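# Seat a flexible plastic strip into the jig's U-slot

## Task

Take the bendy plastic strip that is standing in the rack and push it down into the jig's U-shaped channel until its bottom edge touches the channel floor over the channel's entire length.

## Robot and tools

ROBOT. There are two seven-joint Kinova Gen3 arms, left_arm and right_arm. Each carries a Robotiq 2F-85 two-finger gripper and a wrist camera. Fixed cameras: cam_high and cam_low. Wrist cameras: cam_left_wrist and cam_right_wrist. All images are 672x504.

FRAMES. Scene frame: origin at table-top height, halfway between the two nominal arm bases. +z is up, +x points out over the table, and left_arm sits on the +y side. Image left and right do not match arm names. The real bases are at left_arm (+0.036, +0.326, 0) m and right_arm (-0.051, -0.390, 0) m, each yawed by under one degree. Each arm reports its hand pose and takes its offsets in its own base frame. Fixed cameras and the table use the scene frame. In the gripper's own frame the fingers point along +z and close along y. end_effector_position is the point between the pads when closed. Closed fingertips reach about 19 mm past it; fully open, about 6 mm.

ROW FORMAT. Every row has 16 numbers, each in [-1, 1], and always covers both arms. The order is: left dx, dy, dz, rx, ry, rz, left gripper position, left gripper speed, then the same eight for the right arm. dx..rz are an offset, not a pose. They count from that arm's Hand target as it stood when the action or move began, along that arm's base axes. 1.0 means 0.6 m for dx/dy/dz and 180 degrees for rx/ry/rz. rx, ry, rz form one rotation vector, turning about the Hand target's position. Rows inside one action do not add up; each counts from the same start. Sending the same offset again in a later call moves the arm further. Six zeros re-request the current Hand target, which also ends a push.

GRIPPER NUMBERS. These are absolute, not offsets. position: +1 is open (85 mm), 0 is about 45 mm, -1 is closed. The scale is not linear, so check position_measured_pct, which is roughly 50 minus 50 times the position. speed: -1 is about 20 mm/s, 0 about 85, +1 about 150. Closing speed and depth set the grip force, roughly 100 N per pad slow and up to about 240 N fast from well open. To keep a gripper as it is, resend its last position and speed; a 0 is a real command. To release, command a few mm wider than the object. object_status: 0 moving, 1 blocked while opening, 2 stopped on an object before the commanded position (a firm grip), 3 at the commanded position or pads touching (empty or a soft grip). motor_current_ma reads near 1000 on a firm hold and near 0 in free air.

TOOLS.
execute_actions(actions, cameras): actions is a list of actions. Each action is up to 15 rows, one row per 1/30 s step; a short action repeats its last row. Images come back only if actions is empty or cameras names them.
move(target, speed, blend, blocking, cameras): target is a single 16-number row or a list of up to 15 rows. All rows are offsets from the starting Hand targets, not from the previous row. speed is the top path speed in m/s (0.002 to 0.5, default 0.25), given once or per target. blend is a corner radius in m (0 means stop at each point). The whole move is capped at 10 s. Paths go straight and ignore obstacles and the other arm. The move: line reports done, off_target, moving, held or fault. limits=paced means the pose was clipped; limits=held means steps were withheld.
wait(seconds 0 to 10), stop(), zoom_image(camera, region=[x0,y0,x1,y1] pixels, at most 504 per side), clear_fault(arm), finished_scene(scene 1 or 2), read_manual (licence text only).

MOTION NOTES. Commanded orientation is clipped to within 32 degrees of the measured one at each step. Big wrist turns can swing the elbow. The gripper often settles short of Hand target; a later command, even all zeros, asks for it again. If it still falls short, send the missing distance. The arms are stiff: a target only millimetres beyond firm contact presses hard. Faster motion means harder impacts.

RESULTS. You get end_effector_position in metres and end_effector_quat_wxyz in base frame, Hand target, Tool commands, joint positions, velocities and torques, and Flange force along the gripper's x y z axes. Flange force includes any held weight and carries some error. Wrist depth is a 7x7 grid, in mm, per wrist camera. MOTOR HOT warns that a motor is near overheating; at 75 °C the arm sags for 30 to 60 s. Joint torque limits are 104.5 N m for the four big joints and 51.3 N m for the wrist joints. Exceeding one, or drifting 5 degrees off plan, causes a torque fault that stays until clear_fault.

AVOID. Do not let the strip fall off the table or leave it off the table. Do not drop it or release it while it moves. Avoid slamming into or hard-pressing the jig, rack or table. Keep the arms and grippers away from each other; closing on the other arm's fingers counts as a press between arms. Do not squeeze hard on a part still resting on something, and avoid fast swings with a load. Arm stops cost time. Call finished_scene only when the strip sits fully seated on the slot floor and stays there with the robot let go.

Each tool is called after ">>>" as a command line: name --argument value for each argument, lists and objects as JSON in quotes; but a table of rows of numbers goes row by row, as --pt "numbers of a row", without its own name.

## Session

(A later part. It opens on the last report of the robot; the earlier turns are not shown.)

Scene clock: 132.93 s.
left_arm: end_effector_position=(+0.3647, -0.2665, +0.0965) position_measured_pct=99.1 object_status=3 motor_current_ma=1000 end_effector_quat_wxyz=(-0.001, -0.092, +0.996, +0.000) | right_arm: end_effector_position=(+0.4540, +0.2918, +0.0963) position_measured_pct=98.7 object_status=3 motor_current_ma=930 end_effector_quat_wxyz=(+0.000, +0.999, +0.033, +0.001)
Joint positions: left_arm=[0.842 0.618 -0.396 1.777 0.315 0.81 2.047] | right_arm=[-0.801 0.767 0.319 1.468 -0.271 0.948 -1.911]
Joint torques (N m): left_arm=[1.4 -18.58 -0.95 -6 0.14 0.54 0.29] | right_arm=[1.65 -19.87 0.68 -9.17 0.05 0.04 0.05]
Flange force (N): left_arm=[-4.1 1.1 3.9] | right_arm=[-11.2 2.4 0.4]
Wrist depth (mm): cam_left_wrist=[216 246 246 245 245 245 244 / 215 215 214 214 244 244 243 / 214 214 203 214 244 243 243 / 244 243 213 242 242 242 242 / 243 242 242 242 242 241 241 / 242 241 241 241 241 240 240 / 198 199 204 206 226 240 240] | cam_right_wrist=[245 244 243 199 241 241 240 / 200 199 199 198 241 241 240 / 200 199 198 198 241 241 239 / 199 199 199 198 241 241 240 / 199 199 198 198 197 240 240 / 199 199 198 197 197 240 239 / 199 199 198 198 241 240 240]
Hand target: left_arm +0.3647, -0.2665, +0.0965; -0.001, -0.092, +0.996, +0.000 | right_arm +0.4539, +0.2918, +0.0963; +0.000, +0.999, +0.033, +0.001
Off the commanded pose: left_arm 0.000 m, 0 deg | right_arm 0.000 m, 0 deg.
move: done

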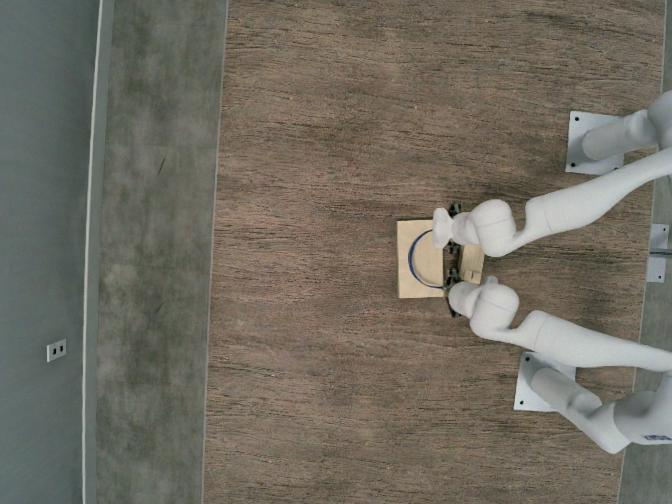

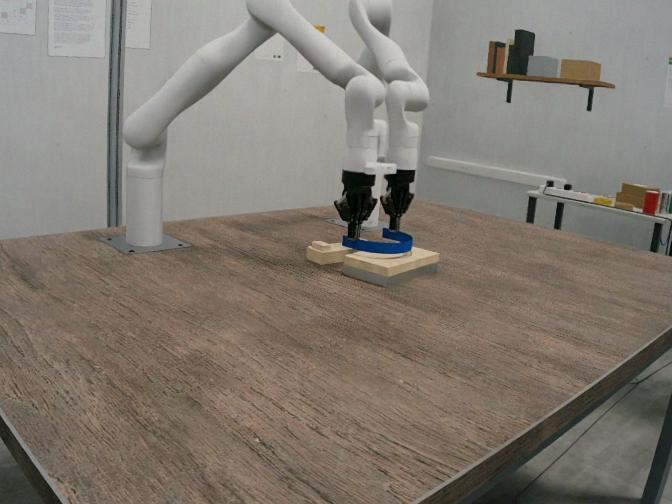

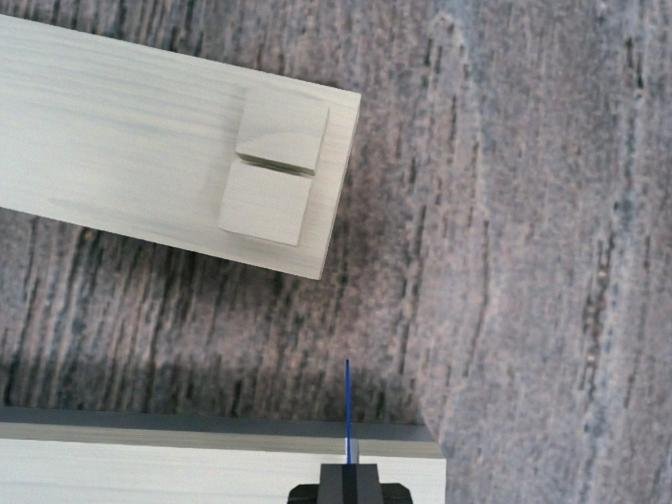

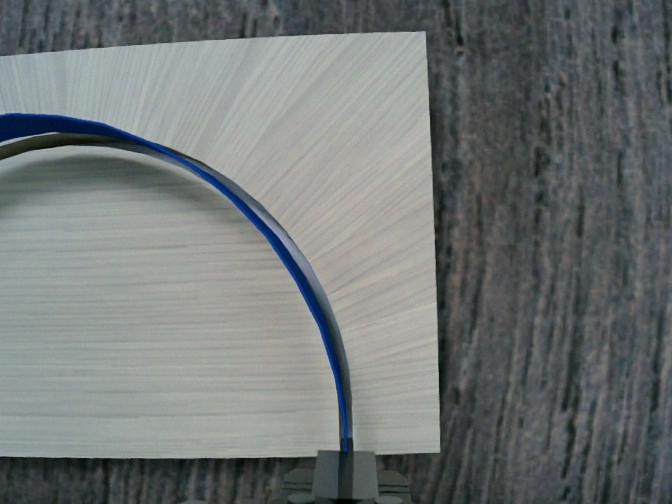

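>>> move --target '[0.0015,0,-0.0155,0,0,0,-1,-1,0.0015,-0.0008,-0.0155,0,0,-0.014,-1,-1]' --speed 0.06 --cameras '["cam_high","cam_low","cam_left_wrist","cam_right_wrist"]'

>>> zoom_image --camera "cam_right_wrist" --region '[0, 80, 380, 460]'

>>> zoom_image --camera "cam_low" --region '[330, 200, 450, 290]'

>>> zoom_image --camera "cam_high" --region '[385, 205, 465, 305]'

>>> zoom_image --camera "cam_left_wrist" --region '[250, 340, 450, 504]'

Scene clock: 139.87 s.
left_arm: end_effector_position=(+0.3656, -0.2665, +0.0872) position_measured_pct=99.1 object_status=3 motor_current_ma=1000 end_effector_quat_wxyz=(-0.001, -0.092, +0.996, +0.000) | right_arm: end_effector_position=(+0.4548, +0.2913, +0.0870) position_measured_pct=98.7 object_status=3 motor_current_ma=930 end_effector_quat_wxyz=(+0.000, +1.000, +0.011, +0.001)
Joint positions: left_arm=[0.836 0.635 -0.389 1.784 0.324 0.788 2.038] | right_arm=[-0.803 0.783 0.326 1.475 -0.286 0.929 -1.943]
Joint torques (N m): left_arm=[1.4 -18.75 -0.98 -5.89 0.11 0.56 0.32] | right_arm=[1.66 -19.95 0.81 -9.07 0.1 0.04 0.04]
Flange force (N): left_arm=[-3.9 1.4 4.1] | right_arm=[-11.2 2.9 0.2]
Wrist depth (mm): cam_left_wrist=[206 236 236 236 235 236 235 / 205 205 205 205 235 234 234 / 205 205 190 204 234 234 233 / 234 234 204 233 233 233 233 / 233 233 233 232 232 232 231 / 233 233 232 232 232 231 231 / 191 195 201 203 222 231 230] | cam_right_wrist=[236 234 233 189 232 232 231 / 190 190 190 189 232 231 231 / 190 190 189 188 232 231 231 / 190 189 189 188 232 231 230 / 190 190 189 188 188 231 230 / 190 189 189 189 188 231 230 / 190 189 189 - 188 230 230]
Hand target: left_arm +0.3656, -0.2665, +0.0872; -0.001, -0.092, +0.996, +0.000 | right_arm +0.4548, +0.2913, +0.0870; +0.000, +1.000, +0.011, +0.001
Off the commanded pose: left_arm 0.000 m, 0 deg | right_arm 0.000 m, 0 deg.
move: done

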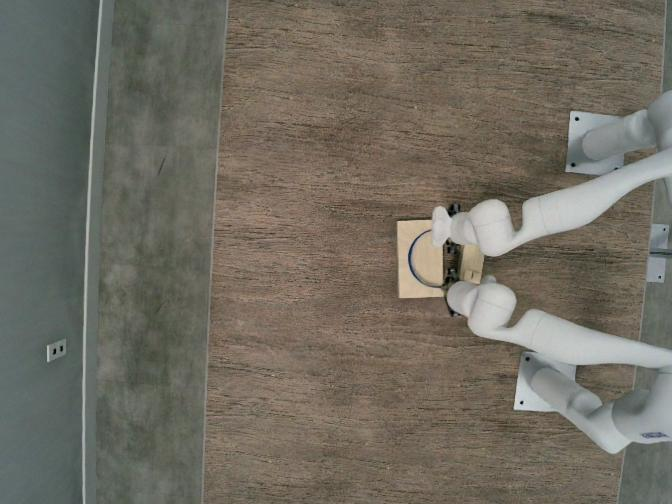

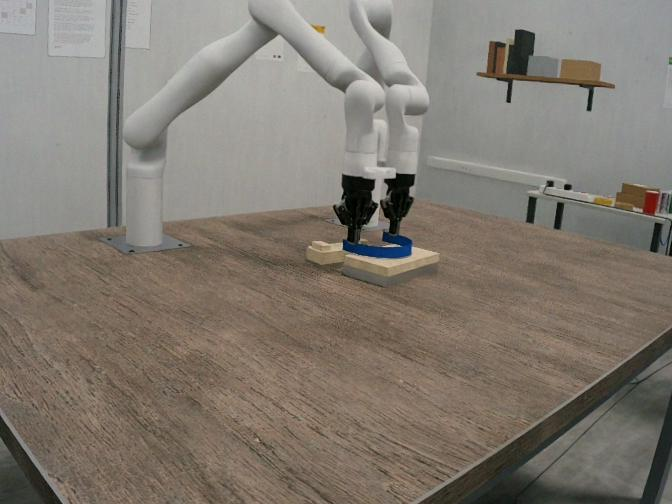

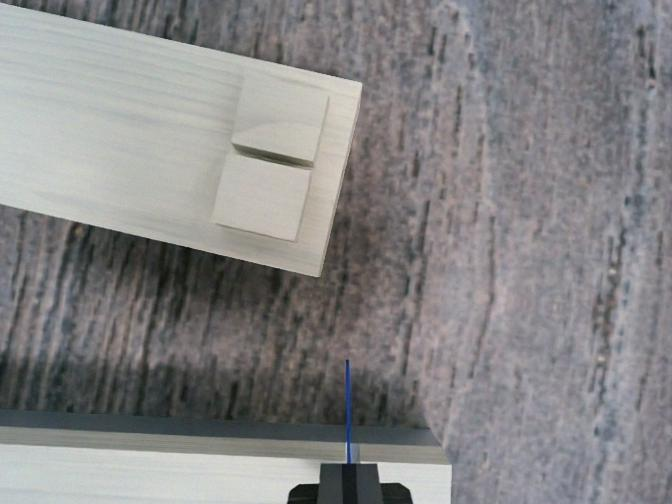

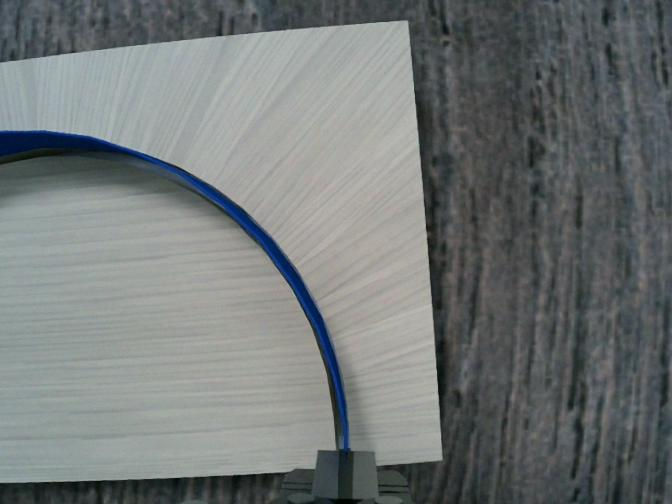

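Scaled by 1.326.

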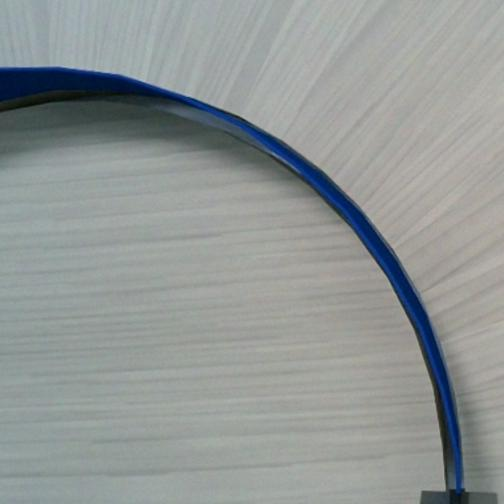

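Scaled by 4.200 from the camera's 672x504 image, which has a finer 960x720 frame.

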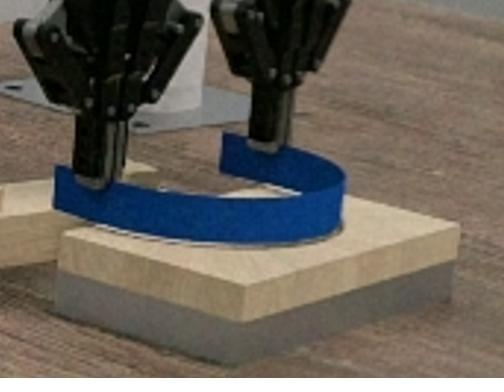

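Scaled by 5.040 from the camera's 672x504 image, which has a finer 960x720 frame.

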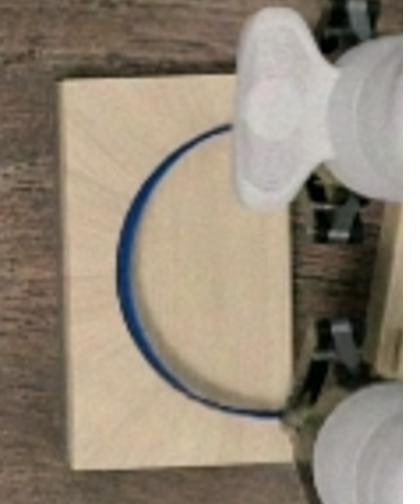

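Scaled by 2.520.

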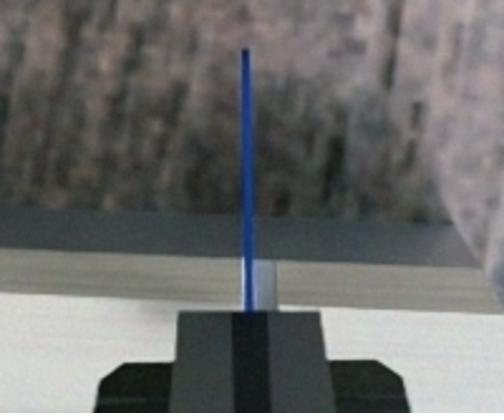

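>>> move --target '[0,0.0013,-0.01,0,0,0,-1,-1,0,0.0006,-0.01,0,0,0,-1,-1]' --speed 0.04 --cameras '["cam_high","cam_low","cam_left_wrist","cam_right_wrist"]'

>>> zoom_image --camera "cam_right_wrist" --region '[0, 80, 380, 460]'

>>> zoom_image --camera "cam_low" --region '[330, 200, 450, 290]'

Scene clock: 143.63 s.
left_arm: end_effector_position=(+0.3656, -0.2657, +0.0812) position_measured_pct=99.1 object_status=3 motor_current_ma=1000 end_effector_quat_wxyz=(-0.001, -0.092, +0.996, +0.000) | right_arm: end_effector_position=(+0.4548, +0.2917, +0.0810) position_measured_pct=98.7 object_status=3 motor_current_ma=930 end_effector_quat_wxyz=(+0.000, +1.000, +0.011, +0.001)
Joint positions: left_arm=[0.831 0.645 -0.384 1.79 0.33 0.771 2.032] | right_arm=[-0.802 0.792 0.324 1.479 -0.289 0.916 -1.941]
Joint torques (N m): left_arm=[1.39 -18.82 -0.95 -5.79 0.12 0.55 0.3] | right_arm=[1.68 -20.02 0.79 -8.96 0.06 0.02 0.08]
Flange force (N): left_arm=[-3.9 1.3 4.1] | right_arm=[-11.1 2.7 0.0]
Wrist depth (mm): cam_left_wrist=[200 200 230 230 230 229 229 / 199 199 185 199 229 228 228 / 199 199 184 198 228 228 228 / 228 228 197 227 227 227 227 / 227 227 227 227 227 226 226 / 227 226 226 226 226 226 225 / 191 195 201 202 222 225 225] | cam_right_wrist=[229 228 183 183 226 226 225 / 184 184 184 183 183 226 225 / 185 184 183 183 226 226 225 / 184 183 183 183 182 226 225 / 184 184 183 183 182 225 225 / 184 183 183 182 182 225 224 / 184 183 183 - 182 225 225]
Hand target: left_arm +0.3656, -0.2657, +0.0812; -0.001, -0.092, +0.996, +0.000 | right_arm +0.4548, +0.2917, +0.0810; +0.000, +1.000, +0.011, +0.001
Off the commanded pose: left_arm 0.000 m, 0 deg | right_arm 0.000 m, 0 deg.
move: done

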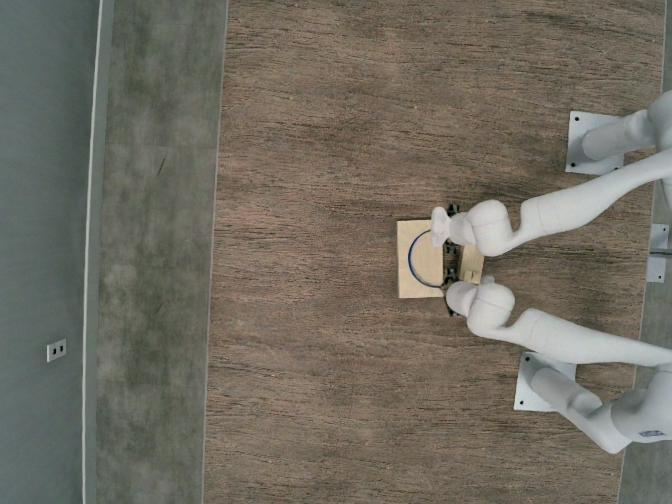

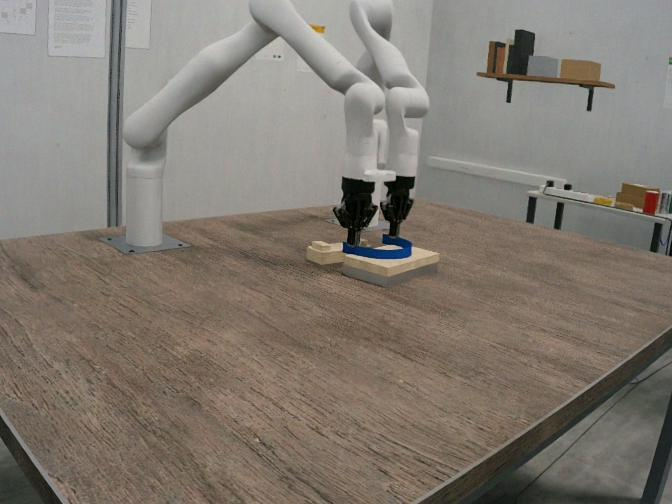

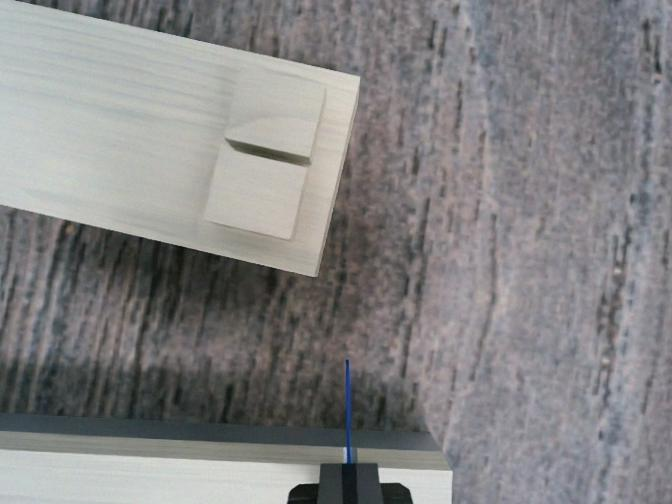

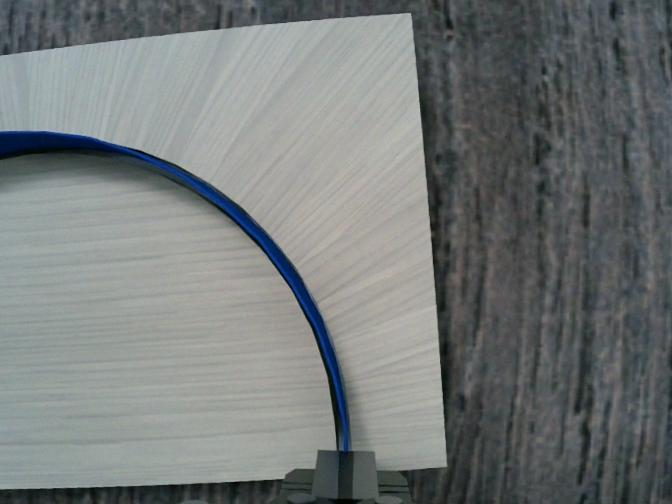

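Scaled by 1.326.

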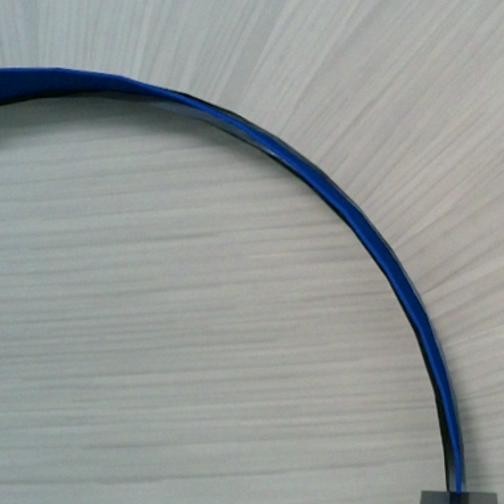

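Scaled by 4.200 from the camera's 672x504 image, which has a finer 960x720 frame.

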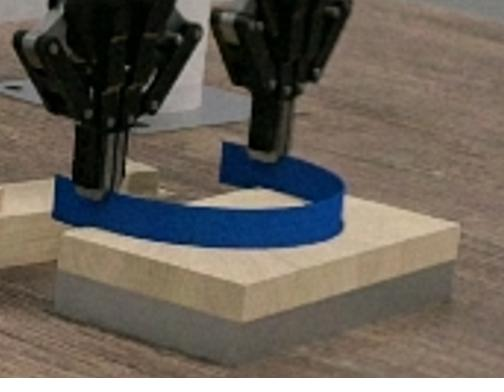

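>>> move --target '[0.0003,0,-0.0067,0,0,0,-1,-1,0.0003,0.0006,-0.0067,0,0,0,-1,-1]' --speed 0.03 --cameras '["cam_high","cam_low","cam_left_wrist","cam_right_wrist"]'

>>> zoom_image --camera "cam_low" --region '[330, 200, 450, 290]'

>>> zoom_image --camera "cam_right_wrist" --region '[0, 80, 380, 460]'

Scene clock: 147.17 s.
left_arm: end_effector_position=(+0.3658, -0.2657, +0.0771) position_measured_pct=99.1 object_status=3 motor_current_ma=1000 end_effector_quat_wxyz=(-0.001, -0.092, +0.996, +0.000) | right_arm: end_effector_position=(+0.4550, +0.2921, +0.0770) position_measured_pct=98.7 object_status=3 motor_current_ma=930 end_effector_quat_wxyz=(+0.000, +1.000, +0.011, +0.001)
Joint positions: left_arm=[0.828 0.652 -0.381 1.793 0.334 0.761 2.028] | right_arm=[-0.801 0.798 0.322 1.481 -0.291 0.908 -1.94]
Joint torques (N m): left_arm=[1.39 -18.85 -0.94 -5.72 0.12 0.54 0.32] | right_arm=[1.68 -20.07 0.85 -8.91 0.08 0.02 0.06]
Flange force (N): left_arm=[-3.8 1.5 4.1] | right_arm=[-11.0 2.6 -0.1]
Wrist depth (mm): cam_left_wrist=[196 196 226 226 225 225 225 / 195 195 181 194 225 225 224 / 195 195 180 194 224 224 223 / 224 224 194 223 223 223 223 / 223 223 223 223 223 222 222 / 223 222 222 222 222 221 221 / 190 195 200 202 221 221 221] | cam_right_wrist=[225 224 180 179 222 222 221 / 180 180 179 179 178 222 221 / 180 180 179 178 178 222 221 / 180 180 179 179 178 221 220 / 180 179 179 178 178 221 220 / 180 179 179 178 178 221 220 / 179 179 179 - 178 221 220]
Hand target: left_arm +0.3658, -0.2657, +0.0771; -0.001, -0.092, +0.996, +0.000 | right_arm +0.4550, +0.2921, +0.0770; +0.000, +1.000, +0.011, +0.001
Off the commanded pose: left_arm 0.000 m, 0 deg | right_arm 0.000 m, 0 deg.
move: done

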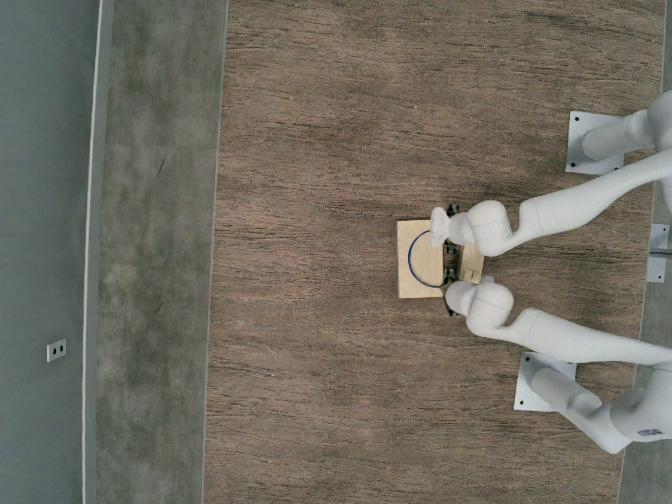

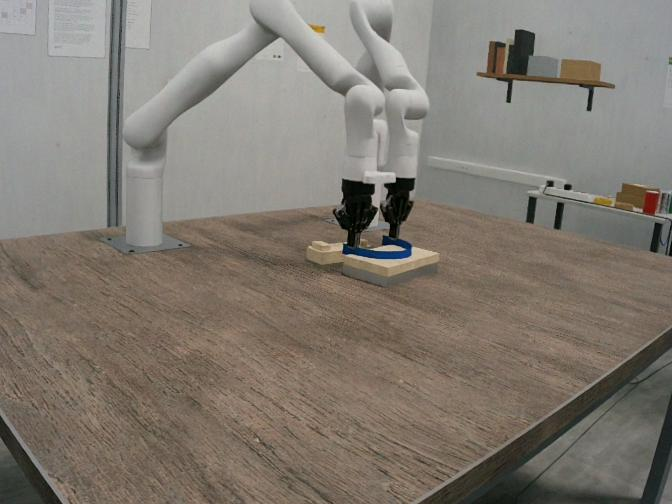

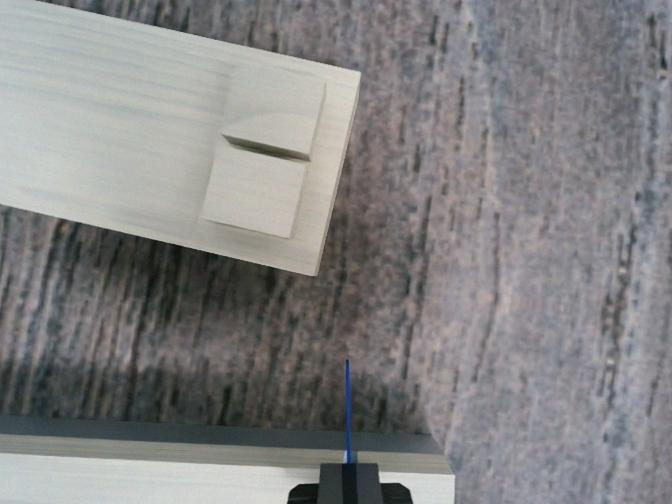

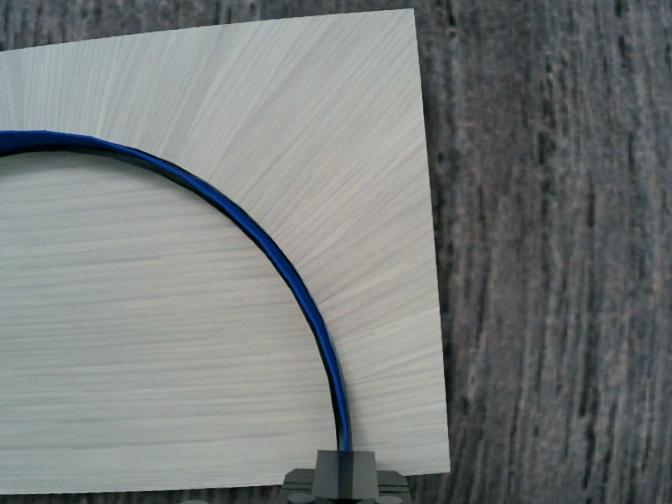

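Scaled by 4.200 from the camera's 672x504 image, which has a finer 960x720 frame.

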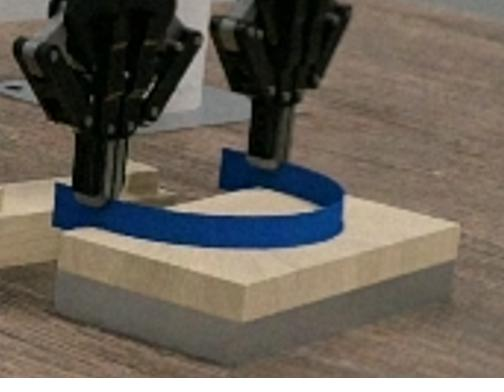

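Scaled by 1.326.

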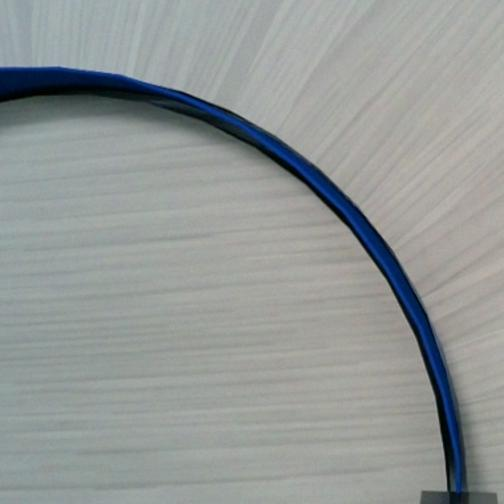

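>>> move --target '[0,0,-0.0117,0,0,0,-1,-1,0,0.0003,-0.0117,0,0,0,-1,-1]' --speed 0.03 --cameras '["cam_high","cam_low","cam_left_wrist","cam_right_wrist"]'

>>> zoom_image --camera "cam_low" --region '[330, 200, 450, 290]'

>>> zoom_image --camera "cam_right_wrist" --region '[0, 80, 380, 460]'

Scene clock: 151.33 s.
left_arm: end_effector_position=(+0.3658, -0.2657, +0.0701) position_measured_pct=99.1 object_status=3 motor_current_ma=1000 end_effector_quat_wxyz=(-0.001, -0.092, +0.996, +0.000) | right_arm: end_effector_position=(+0.4550, +0.2922, +0.0700) position_measured_pct=98.7 object_status=3 motor_current_ma=930 end_effector_quat_wxyz=(+0.000, +1.000, +0.011, +0.001)
Joint positions: left_arm=[0.824 0.665 -0.375 1.799 0.342 0.744 2.022] | right_arm=[-0.799 0.809 0.318 1.486 -0.294 0.893 -1.937]
Joint torques (N m): left_arm=[1.4 -18.96 -0.92 -5.59 0.12 0.55 0.29] | right_arm=[1.63 -20.15 0.86 -8.81 0.07 0.05 0.05]
Flange force (N): left_arm=[-3.8 1.4 4.2] | right_arm=[-10.9 2.7 -0.1]
Wrist depth (mm): cam_left_wrist=[189 188 219 218 218 218 218 / 188 188 174 187 217 217 217 / 188 187 173 187 217 216 216 / 217 217 187 216 216 216 215 / 217 216 216 216 215 215 215 / 216 215 215 215 215 215 214 / 191 194 200 202 214 214 213] | cam_right_wrist=[218 173 172 172 215 215 214 / 173 173 172 172 172 215 214 / 173 173 172 171 171 215 214 / 173 173 172 172 171 214 214 / 173 172 172 171 171 214 213 / 173 172 172 171 171 214 213 / 173 172 172 - 171 214 213]
Hand target: left_arm +0.3658, -0.2657, +0.0701; -0.001, -0.092, +0.996, +0.000 | right_arm +0.4550, +0.2922, +0.0700; +0.000, +1.000, +0.011, +0.001
Off the commanded pose: left_arm 0.000 m, 0 deg | right_arm 0.000 m, 0 deg.
move: done

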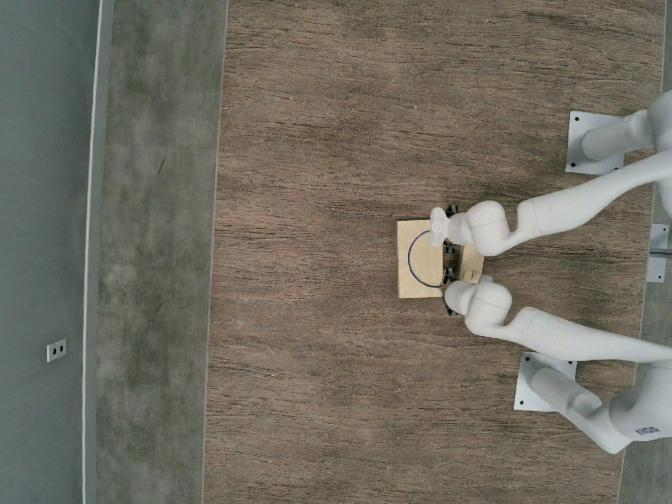

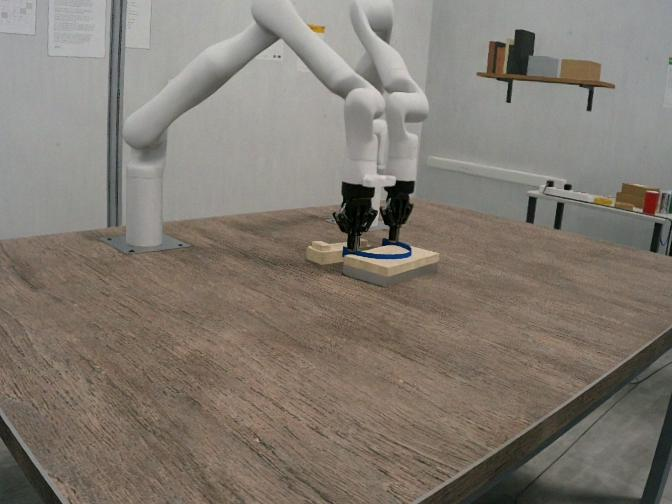

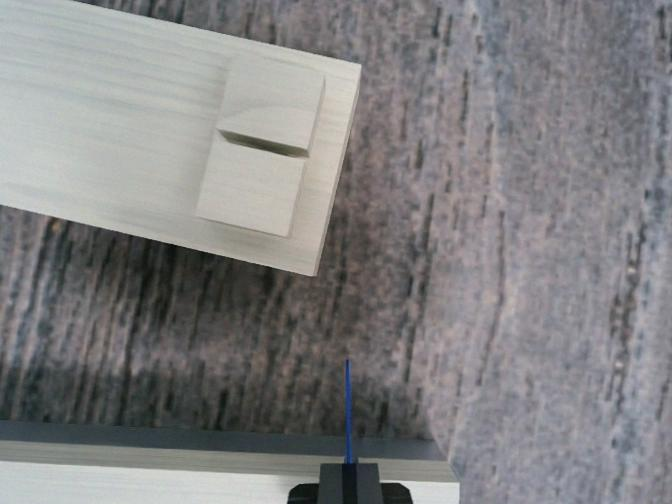

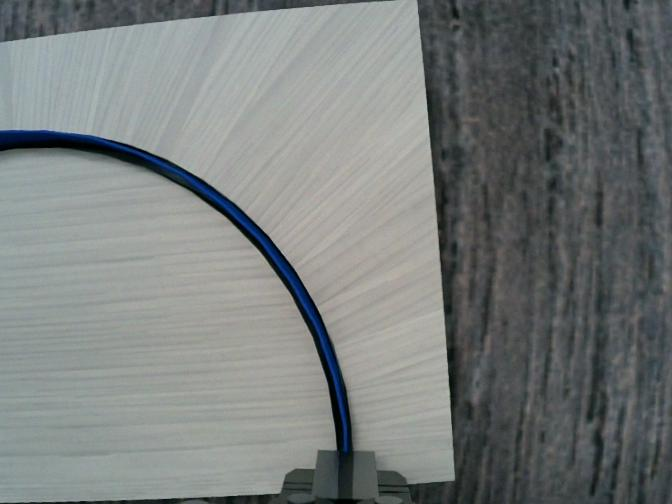

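Scaled by 4.200 from the camera's 672x504 image, which has a finer 960x720 frame.

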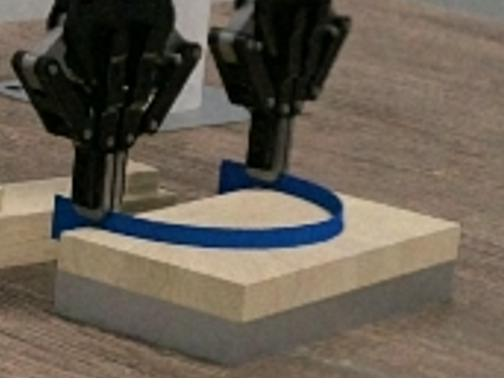

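Scaled by 1.326.

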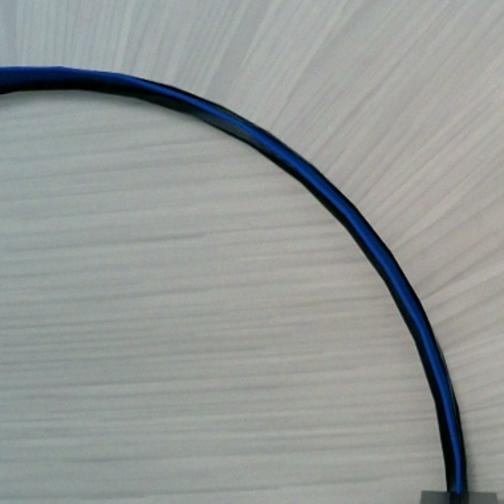

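>>> move --target '[0,0,-0.0042,0,0,0,-1,-1,0,0,-0.0042,0,0,0,-1,-1]' --speed 0.03

>>> move --target '[0,0,-0.0017,0,0,0,-1,-1,0,0,-0.0017,0,0,0,-1,-1]' --speed 0.02 --cameras '["cam_low","cam_right_wrist","cam_left_wrist"]'

>>> zoom_image --camera "cam_low" --region '[330, 200, 450, 290]'

Scene clock: 154.87 s.
left_arm: end_effector_position=(+0.3658, -0.2657, +0.0676) position_measured_pct=99.1 object_status=3 motor_current_ma=1000 end_effector_quat_wxyz=(-0.001, -0.092, +0.996, +0.000) | right_arm: end_effector_position=(+0.4550, +0.2922, +0.0675) position_measured_pct=98.7 object_status=3 motor_current_ma=930 end_effector_quat_wxyz=(+0.000, +1.000, +0.011, +0.001)
Joint positions: left_arm=[0.823 0.669 -0.373 1.801 0.344 0.737 2.02] | right_arm=[-0.799 0.813 0.317 1.487 -0.296 0.887 -1.936]
Joint torques (N m): left_arm=[1.38 -19.01 -0.92 -5.52 0.15 0.54 0.29] | right_arm=[1.67 -20.13 0.83 -8.79 0.07 0.03 0.07]
Flange force (N): left_arm=[-3.8 1.3 4.1] | right_arm=[-11.0 2.6 -0.3]
Wrist depth (mm): cam_left_wrist=[186 186 216 216 216 215 215 / 186 185 171 185 215 215 214 / 185 185 170 184 214 214 214 / 215 214 184 214 214 213 213 / 214 214 213 213 213 213 212 / 213 213 213 212 212 212 211 / 191 194 200 202 211 211 211] | cam_right_wrist=[215 170 170 169 169 212 212 / 171 170 170 169 169 212 212 / 170 170 169 169 169 212 211 / 170 170 169 169 169 212 211 / 170 170 169 169 169 212 211 / 170 170 169 169 168 211 211 / 170 170 169 - 168 212 211]
Hand target: left_arm +0.3658, -0.2657, +0.0676; -0.001, -0.092, +0.996, +0.000 | right_arm +0.4550, +0.2922, +0.0675; +0.000, +1.000, +0.011, +0.001
Off the commanded pose: left_arm 0.000 m, 0 deg | right_arm 0.000 m, 0 deg.
move: done

Scene clock: 155.57 s.
left_arm: end_effector_position=(+0.3658, -0.2657, +0.0666) position_measured_pct=99.1 object_status=3 motor_current_ma=1000 end_effector_quat_wxyz=(-0.001, -0.092, +0.996, +0.000) | right_arm: end_effector_position=(+0.4550, +0.2922, +0.0664) position_measured_pct=98.7 object_status=3 motor_current_ma=930 end_effector_quat_wxyz=(+0.000, +1.000, +0.011, +0.001)
Joint positions: left_arm=[0.822 0.671 -0.372 1.802 0.345 0.735 2.019] | right_arm=[-0.798 0.814 0.316 1.488 -0.296 0.885 -1.936]
Joint torques (N m): left_arm=[1.39 -18.99 -0.94 -5.51 0.13 0.54 0.32] | right_arm=[1.66 -20.17 0.86 -8.77 0.1 0.05 0.06]
Flange force (N): left_arm=[-3.8 1.5 4.1] | right_arm=[-10.9 2.6 -0.3]
Wrist depth (mm): cam_left_wrist=[185 185 215 215 215 214 214 / 185 184 170 184 214 214 214 / 184 184 169 184 213 213 213 / 213 213 183 213 212 212 212 / 213 213 212 212 212 212 211 / 212 212 212 212 211 211 211 / 191 195 200 202 211 210 210] | cam_right_wrist=[214 169 169 168 168 211 211 / 170 169 169 168 168 211 210 / 169 169 168 168 168 211 210 / 169 169 169 168 168 211 210 / 169 169 168 168 168 211 210 / 169 169 168 167 167 211 210 / 169 169 168 168 167 210 210]
Hand target: left_arm +0.3658, -0.2657, +0.0666; -0.001, -0.092, +0.996, +0.000 | right_arm +0.4550, +0.2922, +0.0664; +0.000, +1.000, +0.011, +0.001
Off the commanded pose: left_arm 0.000 m, 0 deg | right_arm 0.000 m, 0 deg.
move: done
Images, in order (width x height): cam_low 672x504, cam_left_wrist 672x504, cam_right_wrist 672x504.

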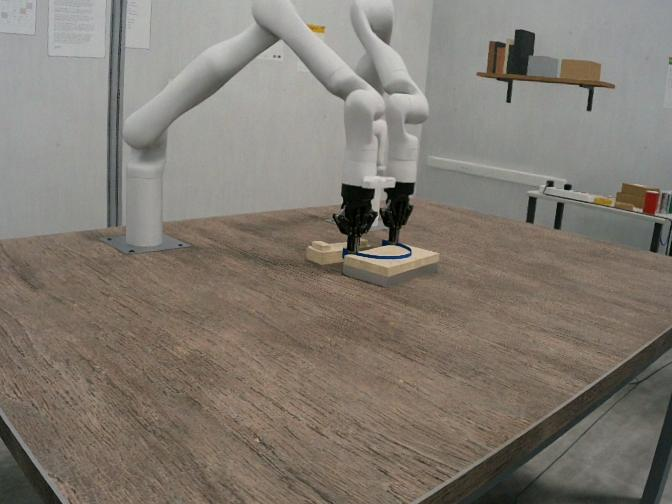

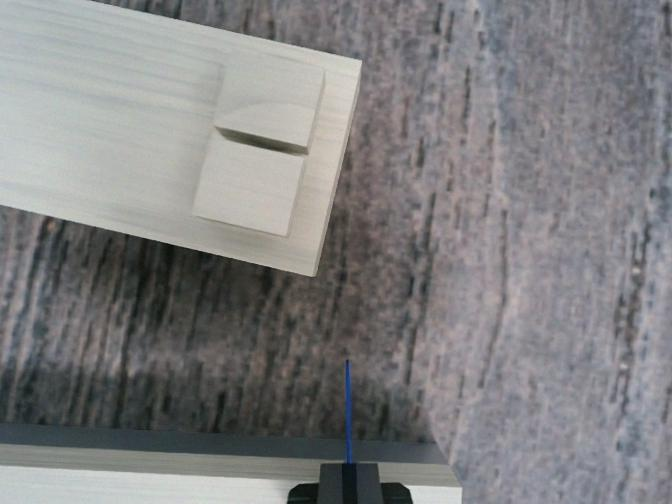

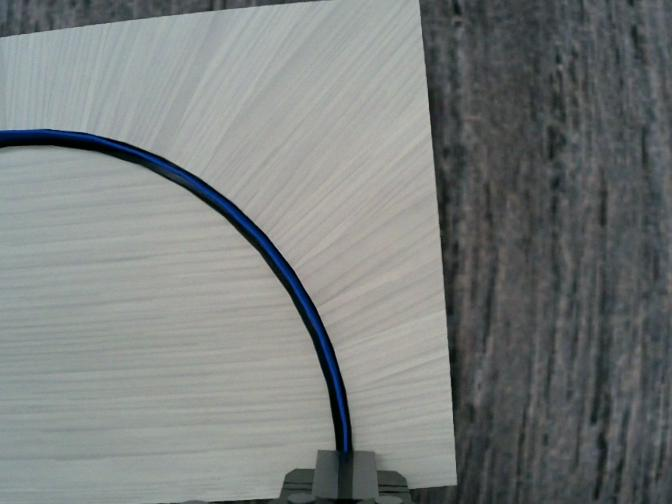

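Scaled by 4.200 from the camera's 672x504 image, which has a finer 960x720 frame.

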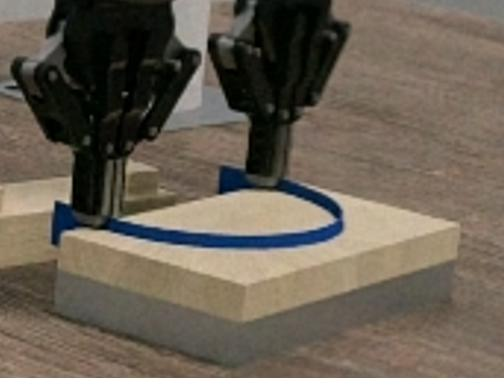

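>>> move --target '[0,0,-0.002,0,0,0,-1,-1,0,0,-0.002,0,0,0,-1,-1]' --speed 0.02

Scene clock: 159.33 s.
left_arm: end_effector_position=(+0.3658, -0.2657, +0.0654) position_measured_pct=99.1 object_status=3 motor_current_ma=1000 end_effector_quat_wxyz=(-0.001, -0.092, +0.996, +0.000) | right_arm: end_effector_position=(+0.4550, +0.2922, +0.0652) position_measured_pct=98.7 object_status=3 motor_current_ma=930 end_effector_quat_wxyz=(+0.000, +1.000, +0.011, +0.001)
Joint positions: left_arm=[0.821 0.673 -0.371 1.803 0.346 0.732 2.018] | right_arm=[-0.798 0.816 0.316 1.489 -0.297 0.882 -1.935]
Joint torques (N m): left_arm=[1.36 -18.97 -0.95 -5.5 0.11 0.54 0.3] | right_arm=[1.69 -20.18 0.84 -8.74 0.07 0.03 0.06]
Flange force (N): left_arm=[-3.6 1.5 4.1] | right_arm=[-10.9 2.5 -0.4]
Wrist depth (mm): cam_left_wrist=[184 184 184 214 213 213 213 / 183 183 169 183 213 212 212 / 183 183 168 182 212 212 211 / 212 212 182 211 211 211 211 / 212 211 211 211 211 210 210 / 211 211 210 210 210 209 209 / 191 194 200 202 209 209 209] | cam_right_wrist=[213 168 168 167 167 210 209 / 168 168 168 167 210 210 209 / 168 168 167 167 167 210 209 / 168 168 167 167 166 209 209 / 168 167 167 167 166 209 209 / 168 167 167 167 166 209 208 / 168 167 167 167 166 209 209]
Hand target: left_arm +0.3658, -0.2657, +0.0654; -0.001, -0.092, +0.996, +0.000 | right_arm +0.4550, +0.2922, +0.0652; +0.000, +1.000, +0.011, +0.001
Off the commanded pose: left_arm 0.000 m, 0 deg | right_arm 0.000 m, 0 deg.
move: done

>>> move --pt "0 0 0.001 0 0 0 -0.75 -1 0 0 0.001 0 0 0 -0.75 -1" --pt "0 0 0.05 0 0 0 -0.75 -1 0 0 0.05 0 0 0 -0.75 -1" --speed 0.08 --cameras '["cam_low","cam_right_wrist","cam_left_wrist"]'

>>> zoom_image --camera "cam_low" --region '[330, 200, 450, 290]'

Scene clock: 163.47 s.
left_arm: end_effector_position=(+0.3658, -0.2657, +0.0954) position_measured_pct=87.4 object_status=3 motor_current_ma=0 end_effector_quat_wxyz=(-0.001, -0.092, +0.996, +0.000) | right_arm: end_effector_position=(+0.4550, +0.2922, +0.0952) position_measured_pct=87.4 object_status=3 motor_current_ma=0 end_effector_quat_wxyz=(+0.000, +1.000, +0.011, +0.001)
Joint positions: left_arm=[0.838 0.621 -0.395 1.777 0.316 0.808 2.044] | right_arm=[-0.806 0.772 0.331 1.465 -0.282 0.95 -1.947]
Joint torques (N m): left_arm=[1.37 -18.64 -0.95 -6.01 0.11 0.55 0.27] | right_arm=[1.62 -19.86 0.8 -9.14 0.09 0.02 0.08]
Flange force (N): left_arm=[-4.0 1.1 4.0] | right_arm=[-11.1 2.9 0.3]
Wrist depth (mm): cam_left_wrist=[215 245 244 244 244 243 243 / 214 213 213 213 243 242 242 / 213 213 199 212 242 242 241 / 243 242 212 242 241 241 241 / 242 241 241 240 240 240 240 / 241 241 240 240 239 239 239 / 196 196 200 202 222 239 238] | cam_right_wrist=[243 242 242 241 240 240 239 / 199 198 197 197 240 240 239 / 199 198 198 197 240 240 239 / 198 198 197 196 240 240 239 / 198 198 197 196 240 239 238 / 198 198 197 197 196 239 238 / 198 197 197 197 240 239 238]
Hand target: left_arm +0.3658, -0.2657, +0.0954; -0.001, -0.092, +0.996, +0.000 | right_arm +0.4550, +0.2922, +0.0952; +0.000, +1.000, +0.011, +0.001
Off the commanded pose: left_arm 0.000 m, 0 deg | right_arm 0.000 m, 0 deg.
move: done
Images, in order (width x height): cam_low 672x504, cam_left_wrist 672x504, cam_right_wrist 672x504.

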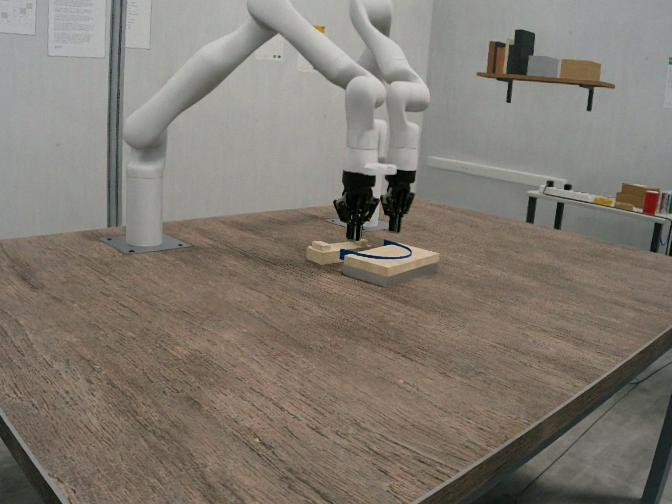

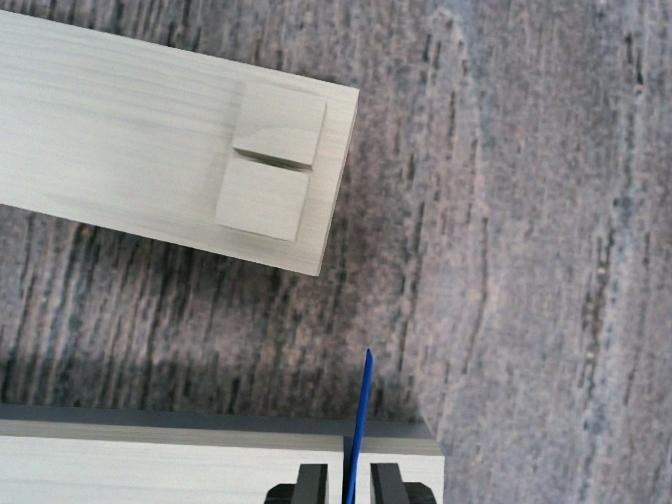

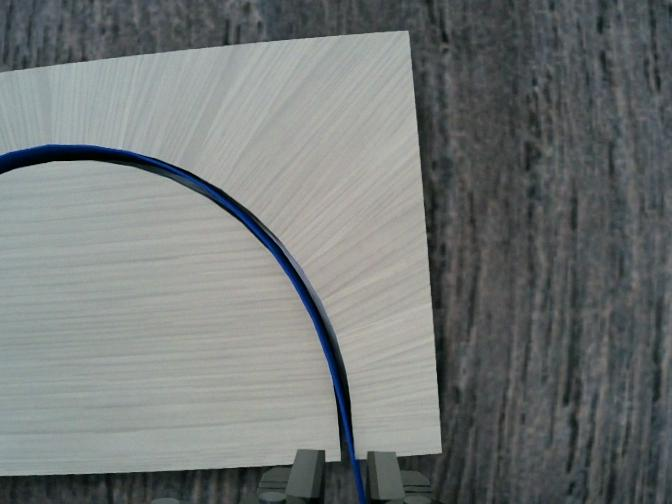

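Scaled by 4.200 from the camera's 672x504 image, which has a finer 960x720 frame.

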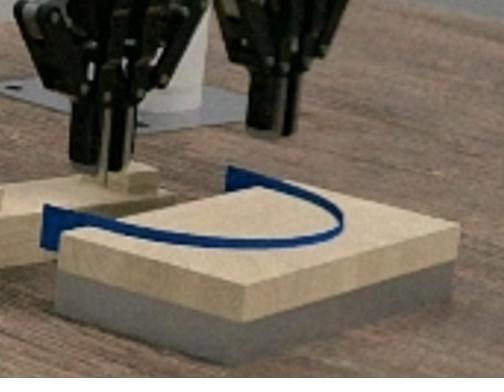

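>>> move --pt "0.007 0.001 0 0 0 0 -1 0 0.007 0.001 0 0 0 0 -1 0" --pt "0.007 0.001 -0.0432 0 0 0 -1 0 0.007 0.001 -0.0428 0 0 0 -1 0" --speed '[0.08,0.04]' --cameras '["cam_low"]'

>>> zoom_image --camera "cam_low" --region '[330, 200, 450, 290]'

Scene clock: 169.60 s.
left_arm: end_effector_position=(+0.3700, -0.2651, +0.0695) position_measured_pct=98.7 object_status=3 motor_current_ma=1000 end_effector_quat_wxyz=(-0.001, -0.092, +0.996, +0.000) | right_arm: end_effector_position=(+0.4592, +0.2928, +0.0696) position_measured_pct=98.7 object_status=3 motor_current_ma=930 end_effector_quat_wxyz=(+0.000, +1.000, +0.011, +0.001)
Joint positions: left_arm=[0.816 0.671 -0.374 1.789 0.342 0.748 2.017] | right_arm=[-0.794 0.817 0.318 1.47 -0.295 0.9 -1.935]
Joint torques (N m): left_arm=[1.36 -18.98 -0.97 -5.55 0.11 0.52 0.3] | right_arm=[1.64 -19.51 0.78 -8.73 0.12 -0.17 0.08]
Flange force (N): left_arm=[-3.8 1.3 3.8] | right_arm=[-11.4 2.9 -1.9]
Wrist depth (mm): cam_left_wrist=[188 188 188 218 217 217 217 / 188 187 173 187 217 217 216 / 187 187 172 216 216 216 216 / 217 216 216 216 215 215 215 / 216 216 215 215 215 214 214 / 215 214 215 214 214 214 213 / 178 181 175 187 193 214 213] | cam_right_wrist=[217 217 172 172 215 214 214 / 173 172 172 171 171 214 214 / 173 172 172 171 171 214 213 / 173 172 172 171 171 214 213 / 172 172 171 171 171 214 213 / 172 172 171 171 170 214 213 / 172 172 171 - 170 214 213]
Hand target: left_arm +0.3700, -0.2651, +0.0695; -0.001, -0.092, +0.996, +0.000 | right_arm +0.4592, +0.2928, +0.0696; +0.000, +1.000, +0.011, +0.001
Off the commanded pose: left_arm 0.000 m, 0 deg | right_arm 0.000 m, 0 deg.
move: done
Images, in order (width x height): cam_low 672x504.

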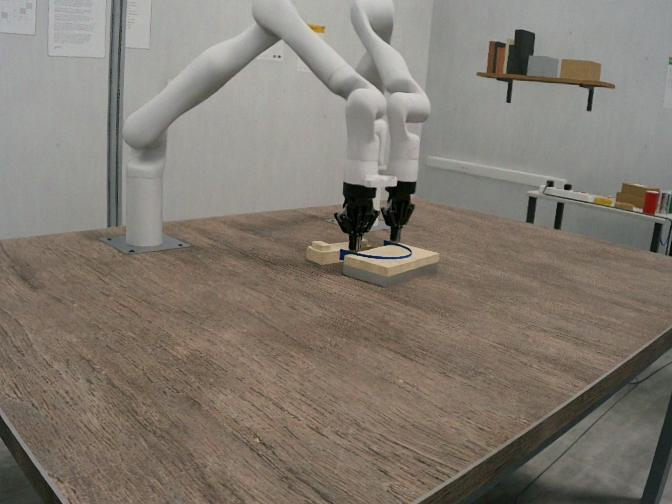

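Scaled by 4.200 from the camera's 672x504 image, which has a finer 960x720 frame.

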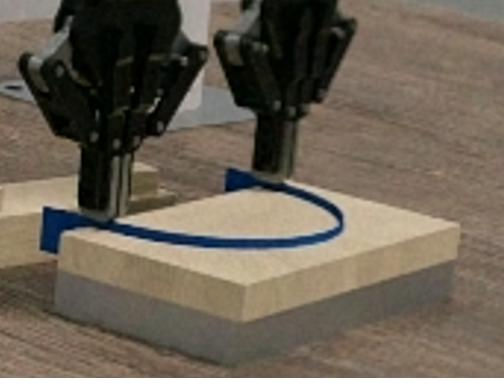

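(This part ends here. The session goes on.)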